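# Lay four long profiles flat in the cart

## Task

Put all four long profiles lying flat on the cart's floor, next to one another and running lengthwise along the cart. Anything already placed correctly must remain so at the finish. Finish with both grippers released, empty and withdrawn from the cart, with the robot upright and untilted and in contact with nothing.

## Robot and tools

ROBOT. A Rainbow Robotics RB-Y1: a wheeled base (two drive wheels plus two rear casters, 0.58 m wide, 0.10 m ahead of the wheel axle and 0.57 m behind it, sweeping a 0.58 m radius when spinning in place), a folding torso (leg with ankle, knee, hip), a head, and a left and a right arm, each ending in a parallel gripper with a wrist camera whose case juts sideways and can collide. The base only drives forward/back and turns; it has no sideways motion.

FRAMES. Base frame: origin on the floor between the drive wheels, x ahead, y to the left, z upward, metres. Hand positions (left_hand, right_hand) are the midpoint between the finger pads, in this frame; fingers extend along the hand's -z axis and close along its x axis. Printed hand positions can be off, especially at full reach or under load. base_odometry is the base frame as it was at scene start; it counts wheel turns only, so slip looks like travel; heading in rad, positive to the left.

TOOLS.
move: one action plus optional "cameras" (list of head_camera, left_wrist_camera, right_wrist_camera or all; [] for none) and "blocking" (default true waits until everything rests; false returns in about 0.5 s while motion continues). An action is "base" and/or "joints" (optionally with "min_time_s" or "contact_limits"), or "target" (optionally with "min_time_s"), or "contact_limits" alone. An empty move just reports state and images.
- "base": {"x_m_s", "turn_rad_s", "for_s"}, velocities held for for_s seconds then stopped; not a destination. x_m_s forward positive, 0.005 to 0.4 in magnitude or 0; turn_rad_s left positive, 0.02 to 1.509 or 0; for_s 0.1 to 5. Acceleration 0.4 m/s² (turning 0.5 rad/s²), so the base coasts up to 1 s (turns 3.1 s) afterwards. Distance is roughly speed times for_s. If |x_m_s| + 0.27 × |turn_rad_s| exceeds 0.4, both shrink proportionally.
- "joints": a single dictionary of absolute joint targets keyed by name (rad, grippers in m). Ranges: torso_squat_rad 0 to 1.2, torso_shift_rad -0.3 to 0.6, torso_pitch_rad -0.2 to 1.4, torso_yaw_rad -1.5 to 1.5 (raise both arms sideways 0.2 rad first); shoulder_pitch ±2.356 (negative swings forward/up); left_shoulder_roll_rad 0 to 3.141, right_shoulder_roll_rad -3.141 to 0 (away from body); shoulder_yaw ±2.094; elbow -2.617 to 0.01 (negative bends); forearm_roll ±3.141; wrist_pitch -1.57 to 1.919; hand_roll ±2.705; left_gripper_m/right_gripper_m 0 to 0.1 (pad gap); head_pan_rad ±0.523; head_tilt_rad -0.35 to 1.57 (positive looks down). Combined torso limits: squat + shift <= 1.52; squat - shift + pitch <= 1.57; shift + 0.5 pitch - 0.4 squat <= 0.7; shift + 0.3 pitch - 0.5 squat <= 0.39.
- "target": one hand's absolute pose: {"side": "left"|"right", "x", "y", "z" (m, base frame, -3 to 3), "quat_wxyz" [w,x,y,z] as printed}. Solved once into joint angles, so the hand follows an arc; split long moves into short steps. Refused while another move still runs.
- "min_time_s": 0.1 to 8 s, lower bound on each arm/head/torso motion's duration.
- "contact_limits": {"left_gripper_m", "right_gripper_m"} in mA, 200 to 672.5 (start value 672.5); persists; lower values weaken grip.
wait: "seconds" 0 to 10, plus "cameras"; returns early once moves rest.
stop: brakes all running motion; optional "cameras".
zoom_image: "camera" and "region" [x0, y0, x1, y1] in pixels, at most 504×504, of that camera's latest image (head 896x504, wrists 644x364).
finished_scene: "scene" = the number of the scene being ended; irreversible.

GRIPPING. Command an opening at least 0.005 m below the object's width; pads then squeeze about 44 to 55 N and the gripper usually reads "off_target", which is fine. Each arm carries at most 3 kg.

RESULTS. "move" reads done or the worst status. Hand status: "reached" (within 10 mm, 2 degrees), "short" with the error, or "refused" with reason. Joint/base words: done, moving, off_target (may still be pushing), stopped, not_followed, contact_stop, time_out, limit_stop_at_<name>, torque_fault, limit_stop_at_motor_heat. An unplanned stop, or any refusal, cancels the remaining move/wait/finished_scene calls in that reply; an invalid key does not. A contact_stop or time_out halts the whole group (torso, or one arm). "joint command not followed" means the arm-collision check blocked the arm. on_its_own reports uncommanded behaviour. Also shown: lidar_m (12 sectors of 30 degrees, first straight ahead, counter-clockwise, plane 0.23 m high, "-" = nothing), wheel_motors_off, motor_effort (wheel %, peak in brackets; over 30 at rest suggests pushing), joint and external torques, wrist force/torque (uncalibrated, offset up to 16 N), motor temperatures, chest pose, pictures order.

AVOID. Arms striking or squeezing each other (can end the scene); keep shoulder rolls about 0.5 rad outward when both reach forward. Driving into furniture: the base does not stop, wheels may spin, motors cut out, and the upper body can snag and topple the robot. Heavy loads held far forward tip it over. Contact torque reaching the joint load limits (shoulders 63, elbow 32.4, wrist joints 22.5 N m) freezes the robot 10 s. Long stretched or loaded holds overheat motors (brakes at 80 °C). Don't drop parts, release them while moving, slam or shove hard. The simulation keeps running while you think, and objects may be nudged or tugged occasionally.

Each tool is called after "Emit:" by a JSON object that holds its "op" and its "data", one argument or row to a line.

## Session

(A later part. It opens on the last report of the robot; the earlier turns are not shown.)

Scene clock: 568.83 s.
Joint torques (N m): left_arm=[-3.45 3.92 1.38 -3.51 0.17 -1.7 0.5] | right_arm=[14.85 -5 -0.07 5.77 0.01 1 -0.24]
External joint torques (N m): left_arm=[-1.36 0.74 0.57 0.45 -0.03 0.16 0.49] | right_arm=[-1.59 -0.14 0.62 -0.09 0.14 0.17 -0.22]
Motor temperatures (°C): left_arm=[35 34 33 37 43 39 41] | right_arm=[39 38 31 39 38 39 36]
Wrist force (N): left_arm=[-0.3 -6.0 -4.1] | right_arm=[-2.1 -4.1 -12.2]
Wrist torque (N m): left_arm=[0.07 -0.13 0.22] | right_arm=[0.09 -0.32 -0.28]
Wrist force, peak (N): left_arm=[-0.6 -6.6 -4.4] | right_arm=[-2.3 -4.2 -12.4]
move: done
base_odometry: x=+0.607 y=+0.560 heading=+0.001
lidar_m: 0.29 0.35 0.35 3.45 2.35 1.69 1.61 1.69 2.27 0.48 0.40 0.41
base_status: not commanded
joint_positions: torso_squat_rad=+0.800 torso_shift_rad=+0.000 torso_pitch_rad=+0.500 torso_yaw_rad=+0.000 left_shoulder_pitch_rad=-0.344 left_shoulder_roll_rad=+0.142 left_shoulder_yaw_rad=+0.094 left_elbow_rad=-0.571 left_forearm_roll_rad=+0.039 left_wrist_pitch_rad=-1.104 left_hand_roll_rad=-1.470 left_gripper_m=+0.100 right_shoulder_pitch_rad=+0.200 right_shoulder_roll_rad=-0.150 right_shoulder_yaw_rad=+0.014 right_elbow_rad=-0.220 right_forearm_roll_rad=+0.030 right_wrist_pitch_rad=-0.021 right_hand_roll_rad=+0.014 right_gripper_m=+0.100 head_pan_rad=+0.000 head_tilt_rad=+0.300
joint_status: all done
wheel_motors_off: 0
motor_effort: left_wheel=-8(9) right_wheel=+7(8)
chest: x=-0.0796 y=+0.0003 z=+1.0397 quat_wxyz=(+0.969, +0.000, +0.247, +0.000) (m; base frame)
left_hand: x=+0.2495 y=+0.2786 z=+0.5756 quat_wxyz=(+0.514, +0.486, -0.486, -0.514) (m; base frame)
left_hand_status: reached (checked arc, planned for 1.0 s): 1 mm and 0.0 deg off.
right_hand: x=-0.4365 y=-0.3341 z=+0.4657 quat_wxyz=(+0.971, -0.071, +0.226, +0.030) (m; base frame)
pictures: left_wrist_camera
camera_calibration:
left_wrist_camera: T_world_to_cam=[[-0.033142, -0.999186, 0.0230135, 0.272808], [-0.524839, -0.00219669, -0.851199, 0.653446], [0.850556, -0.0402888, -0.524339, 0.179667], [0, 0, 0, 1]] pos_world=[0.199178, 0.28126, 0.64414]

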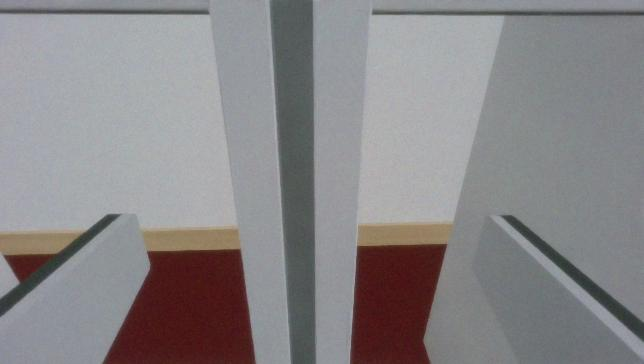

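Emit:
{"op": "move", "data": {
  "target": {"side":"left","x":0.25,"y":0.282,"z":0.575,"quat_wxyz":[0.514,0.486,-0.486,-0.514]},
  "min_time_s": 0.6,
  "cameras": []
}}

Emit:
{"op": "move", "data": {
  "joints": {"left_gripper_m":0.015},
  "cameras": ["left_wrist_camera"]
}}

Emit:
{"op": "move", "data": {
  "target": {"side":"left","x":0.25,"y":0.282,"z":0.6,"quat_wxyz":[0.514,0.486,-0.486,-0.514]},
  "min_time_s": 1,
  "cameras": []
}}

Emit:
{"op": "move", "data": {
  "target": {"side":"left","x":0.16,"y":0.29,"z":0.615,"quat_wxyz":[0.514,0.486,-0.486,-0.514]},
  "min_time_s": 1.5,
  "cameras": ["left_wrist_camera"]
}}

Emit:
{"op": "move", "data": {
  "base": {"x_m_s":-0.3,"for_s":2.02},
  "cameras": []
}}

Emit:
{"op": "move", "data": {
  "base": {"turn_rad_s":-0.7,"for_s":2.236},
  "joints": {"torso_squat_rad":0.35,"torso_pitch_rad":0.2},
  "cameras": ["head_camera"]
}}

Emit:
{"op": "move", "data": {
  "base": {"x_m_s":0.35,"for_s":3.57},
  "cameras": []
}}

Emit:
{"op": "move", "data": {
  "base": {"turn_rad_s":0.7,"for_s":2.246},
  "joints": {"head_pan_rad":0.1},
  "cameras": ["head_camera"]
}}

Scene clock: 576.97 s.
Joint torques (N m): left_arm=[-3.26 4.21 1.03 -3.64 0.46 -1.92 0.71] | right_arm=[14.97 -4.92 -0.52 5.62 0.21 0.72 -0.31]
External joint torques (N m): left_arm=[-1.11 0.87 0.2 0.24 0.25 -0.06 0.69] | right_arm=[-1.47 -0.05 0.18 -0.24 0.34 -0.1 -0.29]
Motor temperatures (°C): left_arm=[35 33 33 37 43 39 41] | right_arm=[39 38 31 39 38 39 36]
Wrist force (N): left_arm=[-0.5 -6.2 -4.4] | right_arm=[-2.0 -3.9 -12.1]
Wrist torque (N m): left_arm=[0.11 -0.17 0.22] | right_arm=[0.07 -0.30 -0.29]
Wrist force, peak (N): left_arm=[-0.4 -6.6 -4.5] | right_arm=[-2.2 -4.1 -12.4]
move: done
base_odometry: x=+0.607 y=+0.560 heading=+0.001
lidar_m: 0.29 0.36 0.34 3.43 2.36 1.69 1.62 1.69 2.29 0.47 0.41 0.39
base_status: not commanded
joint_positions: torso_squat_rad=+0.800 torso_shift_rad=+0.000 torso_pitch_rad=+0.500 torso_yaw_rad=+0.000 left_shoulder_pitch_rad=-0.354 left_shoulder_roll_rad=+0.149 left_shoulder_yaw_rad=+0.095 left_elbow_rad=-0.551 left_forearm_roll_rad=+0.040 left_wrist_pitch_rad=-1.113 left_hand_roll_rad=-1.464 left_gripper_m=+0.100 right_shoulder_pitch_rad=+0.200 right_shoulder_roll_rad=-0.150 right_shoulder_yaw_rad=+0.014 right_elbow_rad=-0.220 right_forearm_roll_rad=+0.030 right_wrist_pitch_rad=-0.021 right_hand_roll_rad=+0.014 right_gripper_m=+0.100 head_pan_rad=+0.000 head_tilt_rad=+0.300
joint_status: all done
wheel_motors_off: 0
motor_effort: left_wheel=-9(9) right_wheel=+5(8)
chest: x=-0.0796 y=+0.0003 z=+1.0397 quat_wxyz=(+0.969, +0.000, +0.247, +0.000) (m; base frame)
left_hand: x=+0.2498 y=+0.2818 z=+0.5750 quat_wxyz=(+0.514, +0.485, -0.486, -0.514) (m; base frame)
left_hand_status: reached (checked arc, planned for 0.6 s): 0 mm and 0.1 deg off.
right_hand: x=-0.4365 y=-0.3341 z=+0.4657 quat_wxyz=(+0.971, -0.071, +0.226, +0.030) (m; base frame)
pictures: none
No camera images: "cameras" was empty.

Scene clock: 578.47 s.
Joint torques (N m): left_arm=[-3.13 4.43 1.54 -3.55 0.33 -1.84 0.1] | right_arm=[14.92 -5.34 0.06 5.65 0.06 0.83 -0.12]
External joint torques (N m): left_arm=[-0.97 1.08 0.71 0.32 0.12 0.02 0.09] | right_arm=[-1.53 -0.47 0.75 -0.22 0.19 0 -0.09]
Motor temperatures (°C): left_arm=[35 33 33 37 43 39 41] | right_arm=[39 38 31 39 38 39 36]
Wrist force (N): left_arm=[0.8 -6.4 -4.2] | right_arm=[-2.1 -3.9 -12.0]
Wrist torque (N m): left_arm=[0.08 -0.11 0.54] | right_arm=[0.08 -0.30 -0.30]
Wrist force, peak (N): left_arm=[0.7 -6.4 -4.9] | right_arm=[-2.2 -3.8 -12.4]
move: off_target
base_odometry: x=+0.607 y=+0.560 heading=+0.001
lidar_m: 0.30 0.36 0.34 3.45 2.33 1.69 1.62 1.70 2.29 0.47 0.40 0.40
base_status: not commanded
joint_positions: torso_squat_rad=+0.800 torso_shift_rad=+0.000 torso_pitch_rad=+0.500 torso_yaw_rad=+0.000 left_shoulder_pitch_rad=-0.354 left_shoulder_roll_rad=+0.149 left_shoulder_yaw_rad=+0.096 left_elbow_rad=-0.551 left_forearm_roll_rad=+0.040 left_wrist_pitch_rad=-1.113 left_hand_roll_rad=-1.464 left_gripper_m=+0.030 right_shoulder_pitch_rad=+0.200 right_shoulder_roll_rad=-0.150 right_shoulder_yaw_rad=+0.014 right_elbow_rad=-0.220 right_forearm_roll_rad=+0.030 right_wrist_pitch_rad=-0.021 right_hand_roll_rad=+0.014 right_gripper_m=+0.100 head_pan_rad=+0.000 head_tilt_rad=+0.300
joint_status: left_gripper_m off_target (ended at +0.030, target +0.015)
wheel_motors_off: 0
motor_effort: left_wheel=-7(9) right_wheel=+5(8)
chest: x=-0.0796 y=+0.0003 z=+1.0397 quat_wxyz=(+0.969, +0.000, +0.247, +0.000) (m; base frame)
left_hand: x=+0.2499 y=+0.2818 z=+0.5750 quat_wxyz=(+0.514, +0.485, -0.486, -0.514) (m; base frame)
right_hand: x=-0.4365 y=-0.3341 z=+0.4657 quat_wxyz=(+0.971, -0.071, +0.226, +0.030) (m; base frame)
pictures: left_wrist_camera
camera_calibration:
left_wrist_camera: T_world_to_cam=[[-0.0330849, -0.999189, 0.0229495, 0.276019], [-0.525264, -0.00215198, -0.850937, 0.653098], [0.850296, -0.0402077, -0.524767, 0.179425], [0, 0, 0, 1]] pos_world=[0.199617, 0.284415, 0.643567]

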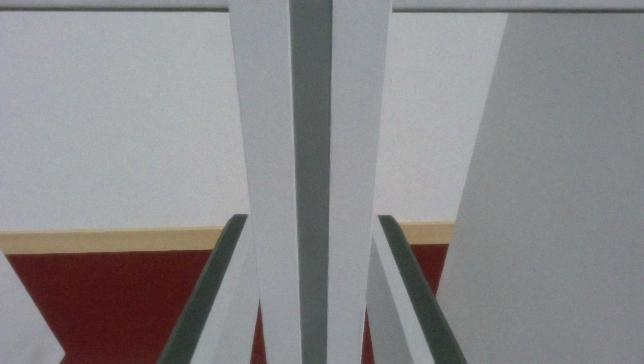

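Scene clock: 579.80 s.
Joint torques (N m): left_arm=[-3.59 2.97 0.89 -9.15 0.13 -4.54 0.36] | right_arm=[15.95 -5.4 -0.28 5.65 0.19 0.84 -0.23]
External joint torques (N m): left_arm=[-2.72 -0.07 -0.28 -3.81 -0.09 -2.7 0.34] | right_arm=[-0.49 -0.54 0.42 -0.21 0.32 0.02 -0.2]
Motor temperatures (°C): left_arm=[35 33 33 37 43 39 41] | right_arm=[39 38 31 39 38 39 36]
Wrist force (N): left_arm=[-0.1 -15.3 -5.0] | right_arm=[-2.2 -4.1 -12.1]
Wrist torque (N m): left_arm=[0.00 -0.14 0.22] | right_arm=[0.10 -0.33 -0.29]
Wrist force, peak (N): left_arm=[0.5 38.8 -1.7] | right_arm=[-2.1 -4.0 -12.3]
move: done
base_odometry: x=+0.607 y=+0.560 heading=+0.001
lidar_m: 0.29 0.37 0.34 3.44 2.37 1.68 1.62 1.69 2.29 0.46 0.40 0.39
base_status: not commanded
joint_positions: torso_squat_rad=+0.800 torso_shift_rad=+0.000 torso_pitch_rad=+0.500 torso_yaw_rad=+0.000 left_shoulder_pitch_rad=-0.181 left_shoulder_roll_rad=+0.135 left_shoulder_yaw_rad=+0.076 left_elbow_rad=-0.912 left_forearm_roll_rad=+0.025 left_wrist_pitch_rad=-0.922 left_hand_roll_rad=-1.458 left_gripper_m=+0.030 right_shoulder_pitch_rad=+0.200 right_shoulder_roll_rad=-0.150 right_shoulder_yaw_rad=+0.014 right_elbow_rad=-0.220 right_forearm_roll_rad=+0.030 right_wrist_pitch_rad=-0.021 right_hand_roll_rad=+0.014 right_gripper_m=+0.100 head_pan_rad=+0.000 head_tilt_rad=+0.300
joint_status: all done
wheel_motors_off: 0
motor_effort: left_wheel=-7(9) right_wheel=+7(8)
chest: x=-0.0797 y=+0.0003 z=+1.0397 quat_wxyz=(+0.969, +0.000, +0.247, +0.000) (m; base frame)
left_hand: x=+0.2493 y=+0.2823 z=+0.5994 quat_wxyz=(+0.514, +0.486, -0.486, -0.514) (m; base frame)
left_hand_status: reached (checked arc, planned for 1.0 s): 1 mm and 0.0 deg off.
right_hand: x=-0.4365 y=-0.3341 z=+0.4656 quat_wxyz=(+0.971, -0.071, +0.226, +0.030) (m; base frame)
pictures: none
No camera images: "cameras" was empty.

Scene clock: 581.63 s.
Joint torques (N m): left_arm=[2.46 1.73 0.77 -8.39 0.16 -4.42 0.23] | right_arm=[15.3 -5 -0.07 5.87 -0.12 0.95 -0.17]
External joint torques (N m): left_arm=[-1.27 -1.16 -0.66 -3.73 -0.11 -2.57 0.22] | right_arm=[-1.14 -0.14 0.62 0 0.01 0.12 -0.15]
Motor temperatures (°C): left_arm=[35 33 33 37 43 39 41] | right_arm=[39 38 31 39 38 39 36]
Wrist force (N): left_arm=[-0.3 -15.1 -4.9] | right_arm=[-2.2 -3.8 -12.2]
Wrist torque (N m): left_arm=[-0.03 -0.14 0.23] | right_arm=[0.07 -0.33 -0.30]
Wrist force, peak (N): left_arm=[-0.5 -16.0 -4.7] | right_arm=[-2.2 -3.9 -12.5]
move: done
base_odometry: x=+0.607 y=+0.560 heading=+0.001
lidar_m: 0.29 0.95 0.31 3.43 2.36 1.69 1.61 1.69 2.28 0.47 0.39 0.40
base_status: not commanded
joint_positions: torso_squat_rad=+0.800 torso_shift_rad=+0.000 torso_pitch_rad=+0.500 torso_yaw_rad=+0.000 left_shoulder_pitch_rad=+0.087 left_shoulder_roll_rad=+0.126 left_shoulder_yaw_rad=+0.043 left_elbow_rad=-1.083 left_forearm_roll_rad=-0.001 left_wrist_pitch_rad=-1.011 left_hand_roll_rad=-1.427 left_gripper_m=+0.030 right_shoulder_pitch_rad=+0.200 right_shoulder_roll_rad=-0.150 right_shoulder_yaw_rad=+0.014 right_elbow_rad=-0.220 right_forearm_roll_rad=+0.030 right_wrist_pitch_rad=-0.021 right_hand_roll_rad=+0.014 right_gripper_m=+0.100 head_pan_rad=+0.000 head_tilt_rad=+0.300
joint_status: all done
wheel_motors_off: 0
motor_effort: left_wheel=-8(9) right_wheel=+6(8)
chest: x=-0.0797 y=+0.0003 z=+1.0397 quat_wxyz=(+0.969, +0.000, +0.247, +0.000) (m; base frame)
left_hand: x=+0.1596 y=+0.2902 z=+0.6145 quat_wxyz=(+0.514, +0.486, -0.485, -0.514) (m; base frame)
left_hand_status: reached (checked arc, planned for 1.5 s): 1 mm and 0.1 deg off.
right_hand: x=-0.4365 y=-0.3341 z=+0.4656 quat_wxyz=(+0.971, -0.071, +0.226, +0.030) (m; base frame)
pictures: left_wrist_camera
camera_calibration:
left_wrist_camera: T_world_to_cam=[[-0.0328424, -0.999208, 0.022445, 0.280768], [-0.525754, -0.00182688, -0.850635, 0.639144], [0.850002, -0.0397374, -0.525278, 0.277444], [0, 0, 0, 1]] pos_world=[0.109426, 0.292738, 0.683111]

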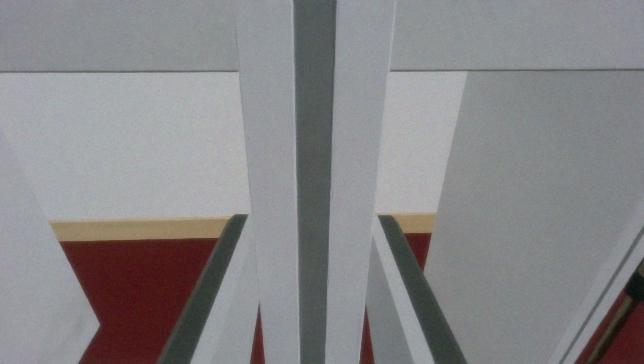

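Scene clock: 585.00 s.
Joint torques (N m): left_arm=[1.73 1.95 0.47 -7.92 0.14 -4.45 0.59] | right_arm=[15.17 -5.43 -0.37 5.53 0.08 0.89 -0.19]
External joint torques (N m): left_arm=[-2 -0.95 -0.96 -3.23 -0.13 -2.6 0.58] | right_arm=[-1.28 -0.57 0.33 -0.34 0.21 0.06 -0.17]
Motor temperatures (°C): left_arm=[35 33 33 37 43 39 41] | right_arm=[39 38 31 39 38 39 36]
Wrist force (N): left_arm=[-0.6 -15.6 -4.9] | right_arm=[-2.0 -4.0 -12.3]
Wrist torque (N m): left_arm=[-0.29 -0.18 0.24] | right_arm=[0.09 -0.30 -0.30]
Wrist force, peak (N): left_arm=[-0.2 -15.7 -5.9] | right_arm=[-2.5 -4.0 -12.4]
move: done
base_odometry: x=-0.003 y=+0.559 heading=+0.000
lidar_m: 0.91 1.17 0.30 4.25 1.46 1.05 1.01 1.06 1.44 3.78 1.01 0.83
base_status: done (sent for 2.03 of 2.03 s)
joint_positions: torso_squat_rad=+0.800 torso_shift_rad=+0.000 torso_pitch_rad=+0.500 torso_yaw_rad=+0.000 left_shoulder_pitch_rad=+0.087 left_shoulder_roll_rad=+0.126 left_shoulder_yaw_rad=+0.043 left_elbow_rad=-1.083 left_forearm_roll_rad=-0.001 left_wrist_pitch_rad=-1.011 left_hand_roll_rad=-1.427 left_gripper_m=+0.030 right_shoulder_pitch_rad=+0.200 right_shoulder_roll_rad=-0.150 right_shoulder_yaw_rad=+0.014 right_elbow_rad=-0.220 right_forearm_roll_rad=+0.030 right_wrist_pitch_rad=-0.021 right_hand_roll_rad=+0.014 right_gripper_m=+0.100 head_pan_rad=+0.000 head_tilt_rad=+0.300
joint_status: not commanded
wheel_motors_off: 0
motor_effort: left_wheel=-14(31) right_wheel=+16(54)
chest: x=-0.0796 y=+0.0003 z=+1.0397 quat_wxyz=(+0.969, +0.000, +0.247, +0.000) (m; base frame)
left_hand: x=+0.1595 y=+0.2902 z=+0.6144 quat_wxyz=(+0.514, +0.485, -0.485, -0.514) (m; base frame)
right_hand: x=-0.4367 y=-0.3341 z=+0.4658 quat_wxyz=(+0.971, -0.071, +0.226, +0.030) (m; base frame)
pictures: none
No camera images: "cameras" was empty.

Scene clock: 588.97 s.
Joint torques (N m): left_arm=[-5.66 2.22 1.13 -10.27 0.34 -4.37 0.55] | right_arm=[7.28 -5.33 -0.26 2.62 -0.06 0.43 -0.31]
External joint torques (N m): left_arm=[-2.7 -0.89 -0.23 -3.51 0.05 -2.62 0.54] | right_arm=[-1.35 -0.25 0.34 -0.37 0 0.17 -0.31]
Motor temperatures (°C): left_arm=[35 33 33 38 43 39 41] | right_arm=[38 38 31 39 38 39 36]
Wrist force (N): left_arm=[-0.4 -14.5 0.0] | right_arm=[-3.9 -4.1 -12.6]
Wrist torque (N m): left_arm=[-0.30 -0.15 0.25] | right_arm=[0.06 -0.40 -0.35]
Wrist force, peak (N): left_arm=[-0.4 -16.5 -4.7] | right_arm=[-4.0 -4.0 -13.1]
move: done
base_odometry: x=-0.003 y=+0.560 heading=-1.563
lidar_m: 3.88 1.03 0.82 0.91 1.16 2.15 4.18 1.46 1.06 1.01 1.04 1.42
base_status: done (sent for 2.23 of 2.23 s)
joint_positions: torso_squat_rad=+0.350 torso_shift_rad=+0.000 torso_pitch_rad=+0.200 torso_yaw_rad=+0.000 left_shoulder_pitch_rad=+0.087 left_shoulder_roll_rad=+0.126 left_shoulder_yaw_rad=+0.043 left_elbow_rad=-1.083 left_forearm_roll_rad=-0.001 left_wrist_pitch_rad=-1.011 left_hand_roll_rad=-1.427 left_gripper_m=+0.030 right_shoulder_pitch_rad=+0.200 right_shoulder_roll_rad=-0.150 right_shoulder_yaw_rad=+0.014 right_elbow_rad=-0.220 right_forearm_roll_rad=+0.030 right_wrist_pitch_rad=-0.021 right_hand_roll_rad=+0.014 right_gripper_m=+0.100 head_pan_rad=+0.000 head_tilt_rad=+0.300
joint_status: all done
wheel_motors_off: 0
motor_effort: left_wheel=+14(51) right_wheel=+6(49)
chest: x=-0.1664 y=+0.0004 z=+1.2413 quat_wxyz=(+0.995, +0.000, +0.100, +0.000) (m; base frame)
left_hand: x=+0.1876 y=+0.2903 z=+0.9055 quat_wxyz=(+0.436, +0.557, -0.556, -0.436) (m; base frame)
right_hand: x=-0.3379 y=-0.3341 z=+0.5875 quat_wxyz=(+0.994, -0.075, +0.078, +0.019) (m; base frame)
pictures: head_camera
camera_calibration:
head_camera: T_world_to_cam=[[-0.0592116, -0.998236, -0.00443954, 0.0062072], [-0.435894, 0.029856, -0.899503, 1.29995], [0.898048, -0.0513259, -0.436892, 0.661642], [0, 0, 0, 1]] pos_world=[-0.0271786, 0.00134422, 1.4584]

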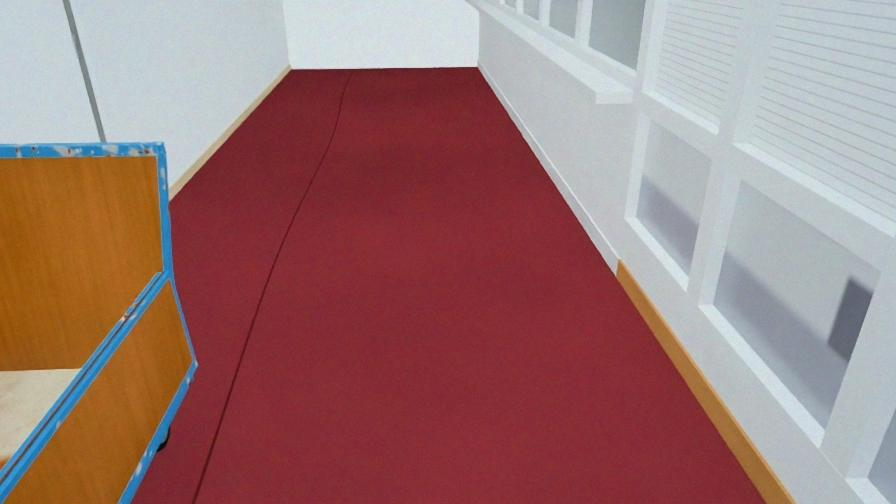

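Scene clock: 593.77 s.
Joint torques (N m): left_arm=[-5.69 2.21 0.02 -10.24 0.19 -4.46 0.52] | right_arm=[7.71 -5.01 -0.37 2.84 0.09 0.1 -0.32]
External joint torques (N m): left_arm=[-2.73 -0.9 -1.34 -3.48 -0.09 -2.7 0.51] | right_arm=[-0.93 0.07 0.23 -0.15 0.15 -0.16 -0.31]
Motor temperatures (°C): left_arm=[35 33 33 38 43 40 41] | right_arm=[38 38 31 39 38 39 36]
Wrist force (N): left_arm=[0.0 -14.3 0.0] | right_arm=[-3.9 -4.0 -12.8]
Wrist torque (N m): left_arm=[-0.26 -0.14 0.25] | right_arm=[0.05 -0.40 -0.33]
Wrist force, peak (N): left_arm=[-0.2 -15.1 -1.0] | right_arm=[-4.4 -4.2 -13.0]
move: done
base_odometry: x=+0.006 y=-0.689 heading=-1.564
lidar_m: 3.79 2.20 0.74 0.70 0.74 1.06 4.15 1.45 1.06 1.00 1.03 1.42
base_status: done (sent for 3.57 of 3.57 s)
joint_positions: torso_squat_rad=+0.350 torso_shift_rad=+0.000 torso_pitch_rad=+0.200 torso_yaw_rad=+0.000 left_shoulder_pitch_rad=+0.087 left_shoulder_roll_rad=+0.126 left_shoulder_yaw_rad=+0.043 left_elbow_rad=-1.083 left_forearm_roll_rad=-0.001 left_wrist_pitch_rad=-1.011 left_hand_roll_rad=-1.427 left_gripper_m=+0.030 right_shoulder_pitch_rad=+0.200 right_shoulder_roll_rad=-0.150 right_shoulder_yaw_rad=+0.014 right_elbow_rad=-0.220 right_forearm_roll_rad=+0.030 right_wrist_pitch_rad=-0.021 right_hand_roll_rad=+0.014 right_gripper_m=+0.100 head_pan_rad=+0.000 head_tilt_rad=+0.300
joint_status: not commanded
wheel_motors_off: 0
motor_effort: left_wheel=-9(50) right_wheel=+11(52)
chest: x=-0.1663 y=+0.0004 z=+1.2413 quat_wxyz=(+0.995, +0.000, +0.100, +0.000) (m; base frame)
left_hand: x=+0.1876 y=+0.2903 z=+0.9055 quat_wxyz=(+0.436, +0.557, -0.556, -0.436) (m; base frame)
right_hand: x=-0.3378 y=-0.3341 z=+0.5875 quat_wxyz=(+0.994, -0.075, +0.078, +0.019) (m; base frame)
pictures: none
No camera images: "cameras" was empty.

Scene clock: 597.77 s.
Joint torques (N m): left_arm=[-6.53 2.87 1.04 -10.72 0.3 -4.54 0.5] | right_arm=[7.61 -5.39 -0.07 2.63 0.14 0.3 -0.34]
External joint torques (N m): left_arm=[-3.57 -0.24 -0.33 -3.97 0.01 -2.79 0.49] | right_arm=[-1.02 -0.32 0.53 -0.36 0.2 0.04 -0.33]
Motor temperatures (°C): left_arm=[35 33 33 38 43 40 41] | right_arm=[38 38 31 39 38 39 36]
Wrist force (N): left_arm=[-0.1 -14.4 -0.2] | right_arm=[-3.8 -4.1 -13.0]
Wrist torque (N m): left_arm=[-0.32 -0.12 0.26] | right_arm=[0.07 -0.38 -0.34]
Wrist force, peak (N): left_arm=[-0.4 -14.9 0.2] | right_arm=[-4.1 -3.9 -13.2]
move: done
base_odometry: x=+0.006 y=-0.689 heading=-0.001
lidar_m: 0.71 0.72 1.02 4.17 1.46 1.04 0.98 1.04 1.41 3.72 2.22 0.74
base_status: done (sent for 2.23 of 2.23 s)
joint_positions: torso_squat_rad=+0.350 torso_shift_rad=+0.000 torso_pitch_rad=+0.200 torso_yaw_rad=+0.000 left_shoulder_pitch_rad=+0.087 left_shoulder_roll_rad=+0.126 left_shoulder_yaw_rad=+0.043 left_elbow_rad=-1.083 left_forearm_roll_rad=-0.001 left_wrist_pitch_rad=-1.011 left_hand_roll_rad=-1.427 left_gripper_m=+0.030 right_shoulder_pitch_rad=+0.200 right_shoulder_roll_rad=-0.150 right_shoulder_yaw_rad=+0.014 right_elbow_rad=-0.220 right_forearm_roll_rad=+0.030 right_wrist_pitch_rad=-0.021 right_hand_roll_rad=+0.014 right_gripper_m=+0.100 head_pan_rad=+0.100 head_tilt_rad=+0.300
joint_status: all done
wheel_motors_off: 0
motor_effort: left_wheel=+7(48) right_wheel=+17(45)
chest: x=-0.1663 y=+0.0004 z=+1.2413 quat_wxyz=(+0.995, +0.000, +0.100, +0.000) (m; base frame)
left_hand: x=+0.1876 y=+0.2903 z=+0.9055 quat_wxyz=(+0.436, +0.557, -0.556, -0.436) (m; base frame)
right_hand: x=-0.3378 y=-0.3341 z=+0.5875 quat_wxyz=(+0.994, -0.075, +0.078, +0.019) (m; base frame)
pictures: head_camera
camera_calibration:
head_camera: T_world_to_cam=[[0.0387071, -0.998956, -0.0242825, 0.0449618], [-0.437754, 0.00489283, -0.899081, 1.29921], [0.898261, 0.0454306, -0.437108, 0.661825], [0, 0, 0, 1]] pos_world=[-0.0274962, 0.00849085, 1.45848]

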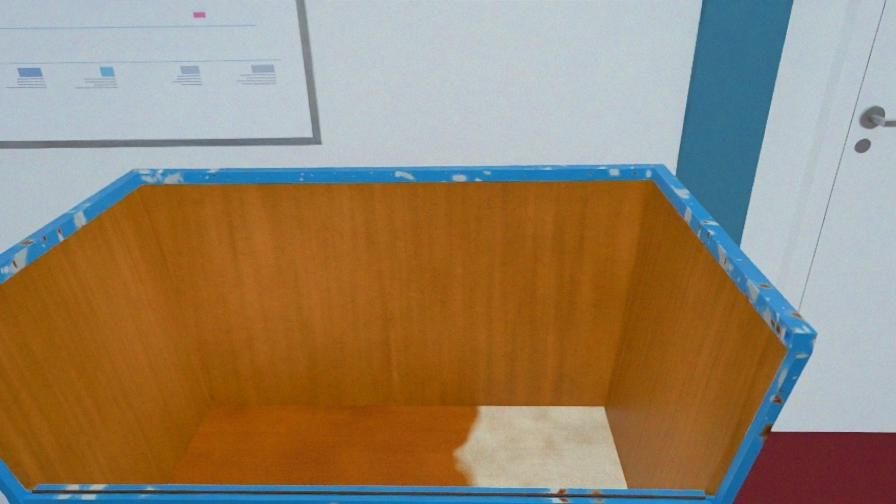

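Emit:
{"op": "move", "data": {
  "base": {"x_m_s":-0.2,"for_s":1.3},
  "joints": {"left_hand_roll_rad":0.13},
  "min_time_s": 3,
  "cameras": []
}}

Emit:
{"op": "move", "data": {
  "target": {"side":"left","x":0.37,"y":0.24,"z":0.87,"quat_wxyz":[0.9996,-0.0275,0,0.009]},
  "min_time_s": 3,
  "cameras": ["head_camera"]
}}

Emit:
{"op": "move", "data": {
  "joints": {"torso_pitch_rad":0.9,"left_shoulder_pitch_rad":-1.85,"right_shoulder_pitch_rad":0.3,"head_tilt_rad":0.1},
  "min_time_s": 3,
  "cameras": ["head_camera"]
}}

Emit:
{"op": "move", "data": {
  "target": {"side":"left","x":0.4,"y":0.207,"z":0.85,"quat_wxyz":[0.9988,-0.048,0,0.008]},
  "min_time_s": 2,
  "cameras": ["head_camera"]
}}

Scene clock: 608.63 s.
Joint torques (N m): left_arm=[-6.48 2.78 0.91 -10.49 0.45 -4.36 0.48] | right_arm=[6.79 -5.56 -0.27 2.17 0.14 0.28 -0.15]
External joint torques (N m): left_arm=[-3.51 -0.39 -0.47 -3.73 0.21 -2.59 0.53] | right_arm=[-1.84 -0.48 0.34 -0.82 0.19 0.03 -0.14]
Motor temperatures (°C): left_arm=[35 33 33 39 43 40 41] | right_arm=[38 38 31 39 38 39 36]
Wrist force (N): left_arm=[-15.2 0.0 -0.2] | right_arm=[-3.9 -3.9 -12.7]
Wrist torque (N m): left_arm=[-0.30 -0.16 0.12] | right_arm=[0.03 -0.41 -0.33]
Wrist force, peak (N): left_arm=[-13.9 -7.6 0.3] | right_arm=[-4.3 -4.0 -13.0]
move: done
base_odometry: x=-0.254 y=-0.689 heading=+0.001
lidar_m: 0.96 1.02 1.70 3.07 1.07 0.78 0.73 0.77 1.04 2.80 2.57 1.02
base_status: done (sent for 1.3 of 1.3 s)
joint_positions: torso_squat_rad=+0.350 torso_shift_rad=+0.000 torso_pitch_rad=+0.200 torso_yaw_rad=+0.000 left_shoulder_pitch_rad=+0.088 left_shoulder_roll_rad=+0.126 left_shoulder_yaw_rad=+0.043 left_elbow_rad=-1.083 left_forearm_roll_rad=-0.001 left_wrist_pitch_rad=-1.011 left_hand_roll_rad=+0.130 left_gripper_m=+0.030 right_shoulder_pitch_rad=+0.200 right_shoulder_roll_rad=-0.150 right_shoulder_yaw_rad=+0.014 right_elbow_rad=-0.220 right_forearm_roll_rad=+0.030 right_wrist_pitch_rad=-0.021 right_hand_roll_rad=+0.014 right_gripper_m=+0.100 head_pan_rad=+0.100 head_tilt_rad=+0.300
joint_status: all done
wheel_motors_off: 0
motor_effort: left_wheel=+20(39) right_wheel=-19(45)
chest: x=-0.1664 y=+0.0004 z=+1.2413 quat_wxyz=(+0.995, +0.000, +0.100, +0.000) (m; base frame)
left_hand: x=+0.1875 y=+0.2903 z=+0.9054 quat_wxyz=(+0.617, +0.006, -0.787, -0.004) (m; base frame)
right_hand: x=-0.3379 y=-0.3341 z=+0.5875 quat_wxyz=(+0.994, -0.075, +0.078, +0.019) (m; base frame)
pictures: none
No camera images: "cameras" was empty.

Scene clock: 611.97 s.
Joint torques (N m): left_arm=[-27.54 10.01 -0.52 -9.33 0.54 -0.57 -0.27] | right_arm=[7.12 -5.31 -0.83 2.47 -0.02 0.32 -0.19]
External joint torques (N m): left_arm=[-6.01 1.79 -1.24 -1.87 0.45 -0.21 -0.26] | right_arm=[-1.51 -0.24 -0.23 -0.52 0.04 0.06 -0.18]
Motor temperatures (°C): left_arm=[36 33 33 39 43 40 41] | right_arm=[37 38 31 39 38 39 36]
Wrist force (N): left_arm=[-3.0 1.3 -18.4] | right_arm=[-4.1 -4.2 -12.7]
Wrist torque (N m): left_arm=[-0.19 -0.24 0.20] | right_arm=[0.07 -0.43 -0.34]
Wrist force, peak (N): left_arm=[-3.1 0.8 -19.0] | right_arm=[-4.0 -4.4 -13.0]
move: short
base_odometry: x=-0.254 y=-0.689 heading=+0.001
lidar_m: 0.97 1.02 1.70 3.06 1.06 0.76 0.73 0.77 1.03 2.79 2.56 1.02
base_status: not commanded
joint_positions: torso_squat_rad=+0.350 torso_shift_rad=+0.000 torso_pitch_rad=+0.200 torso_yaw_rad=+0.000 left_shoulder_pitch_rad=-1.210 left_shoulder_roll_rad=+0.318 left_shoulder_yaw_rad=+0.037 left_elbow_rad=-0.266 left_forearm_roll_rad=+0.356 left_wrist_pitch_rad=+1.134 left_hand_roll_rad=-0.010 left_gripper_m=+0.030 right_shoulder_pitch_rad=+0.200 right_shoulder_roll_rad=-0.150 right_shoulder_yaw_rad=+0.014 right_elbow_rad=-0.220 right_forearm_roll_rad=+0.030 right_wrist_pitch_rad=-0.021 right_hand_roll_rad=+0.014 right_gripper_m=+0.100 head_pan_rad=+0.100 head_tilt_rad=+0.300
joint_status: all done
wheel_motors_off: 0
motor_effort: left_wheel=+20(21) right_wheel=-17(22)
chest: x=-0.1664 y=+0.0004 z=+1.2413 quat_wxyz=(+0.995, +0.000, +0.100, +0.000) (m; base frame)
left_hand: x=+0.3684 y=+0.2399 z=+0.8694 quat_wxyz=(+0.997, -0.022, -0.070, +0.011) (m; base frame)
left_hand_status: short (checked arc, as near as the solve gets, planned for 3.0 s): 2 mm and 8.1 deg off. The place is met; only the turn is off.
right_hand: x=-0.3379 y=-0.3341 z=+0.5875 quat_wxyz=(+0.994, -0.075, +0.078, +0.019) (m; base frame)
pictures: head_camera
camera_calibration:
head_camera: T_world_to_cam=[[0.0387116, -0.998955, -0.0242888, 0.0449627], [-0.43764, 0.00490232, -0.899137, 1.29927], [0.898317, 0.0454368, -0.436993, 0.661755], [0, 0, 0, 1]] pos_world=[-0.0275931, 0.00847823, 1.4585]

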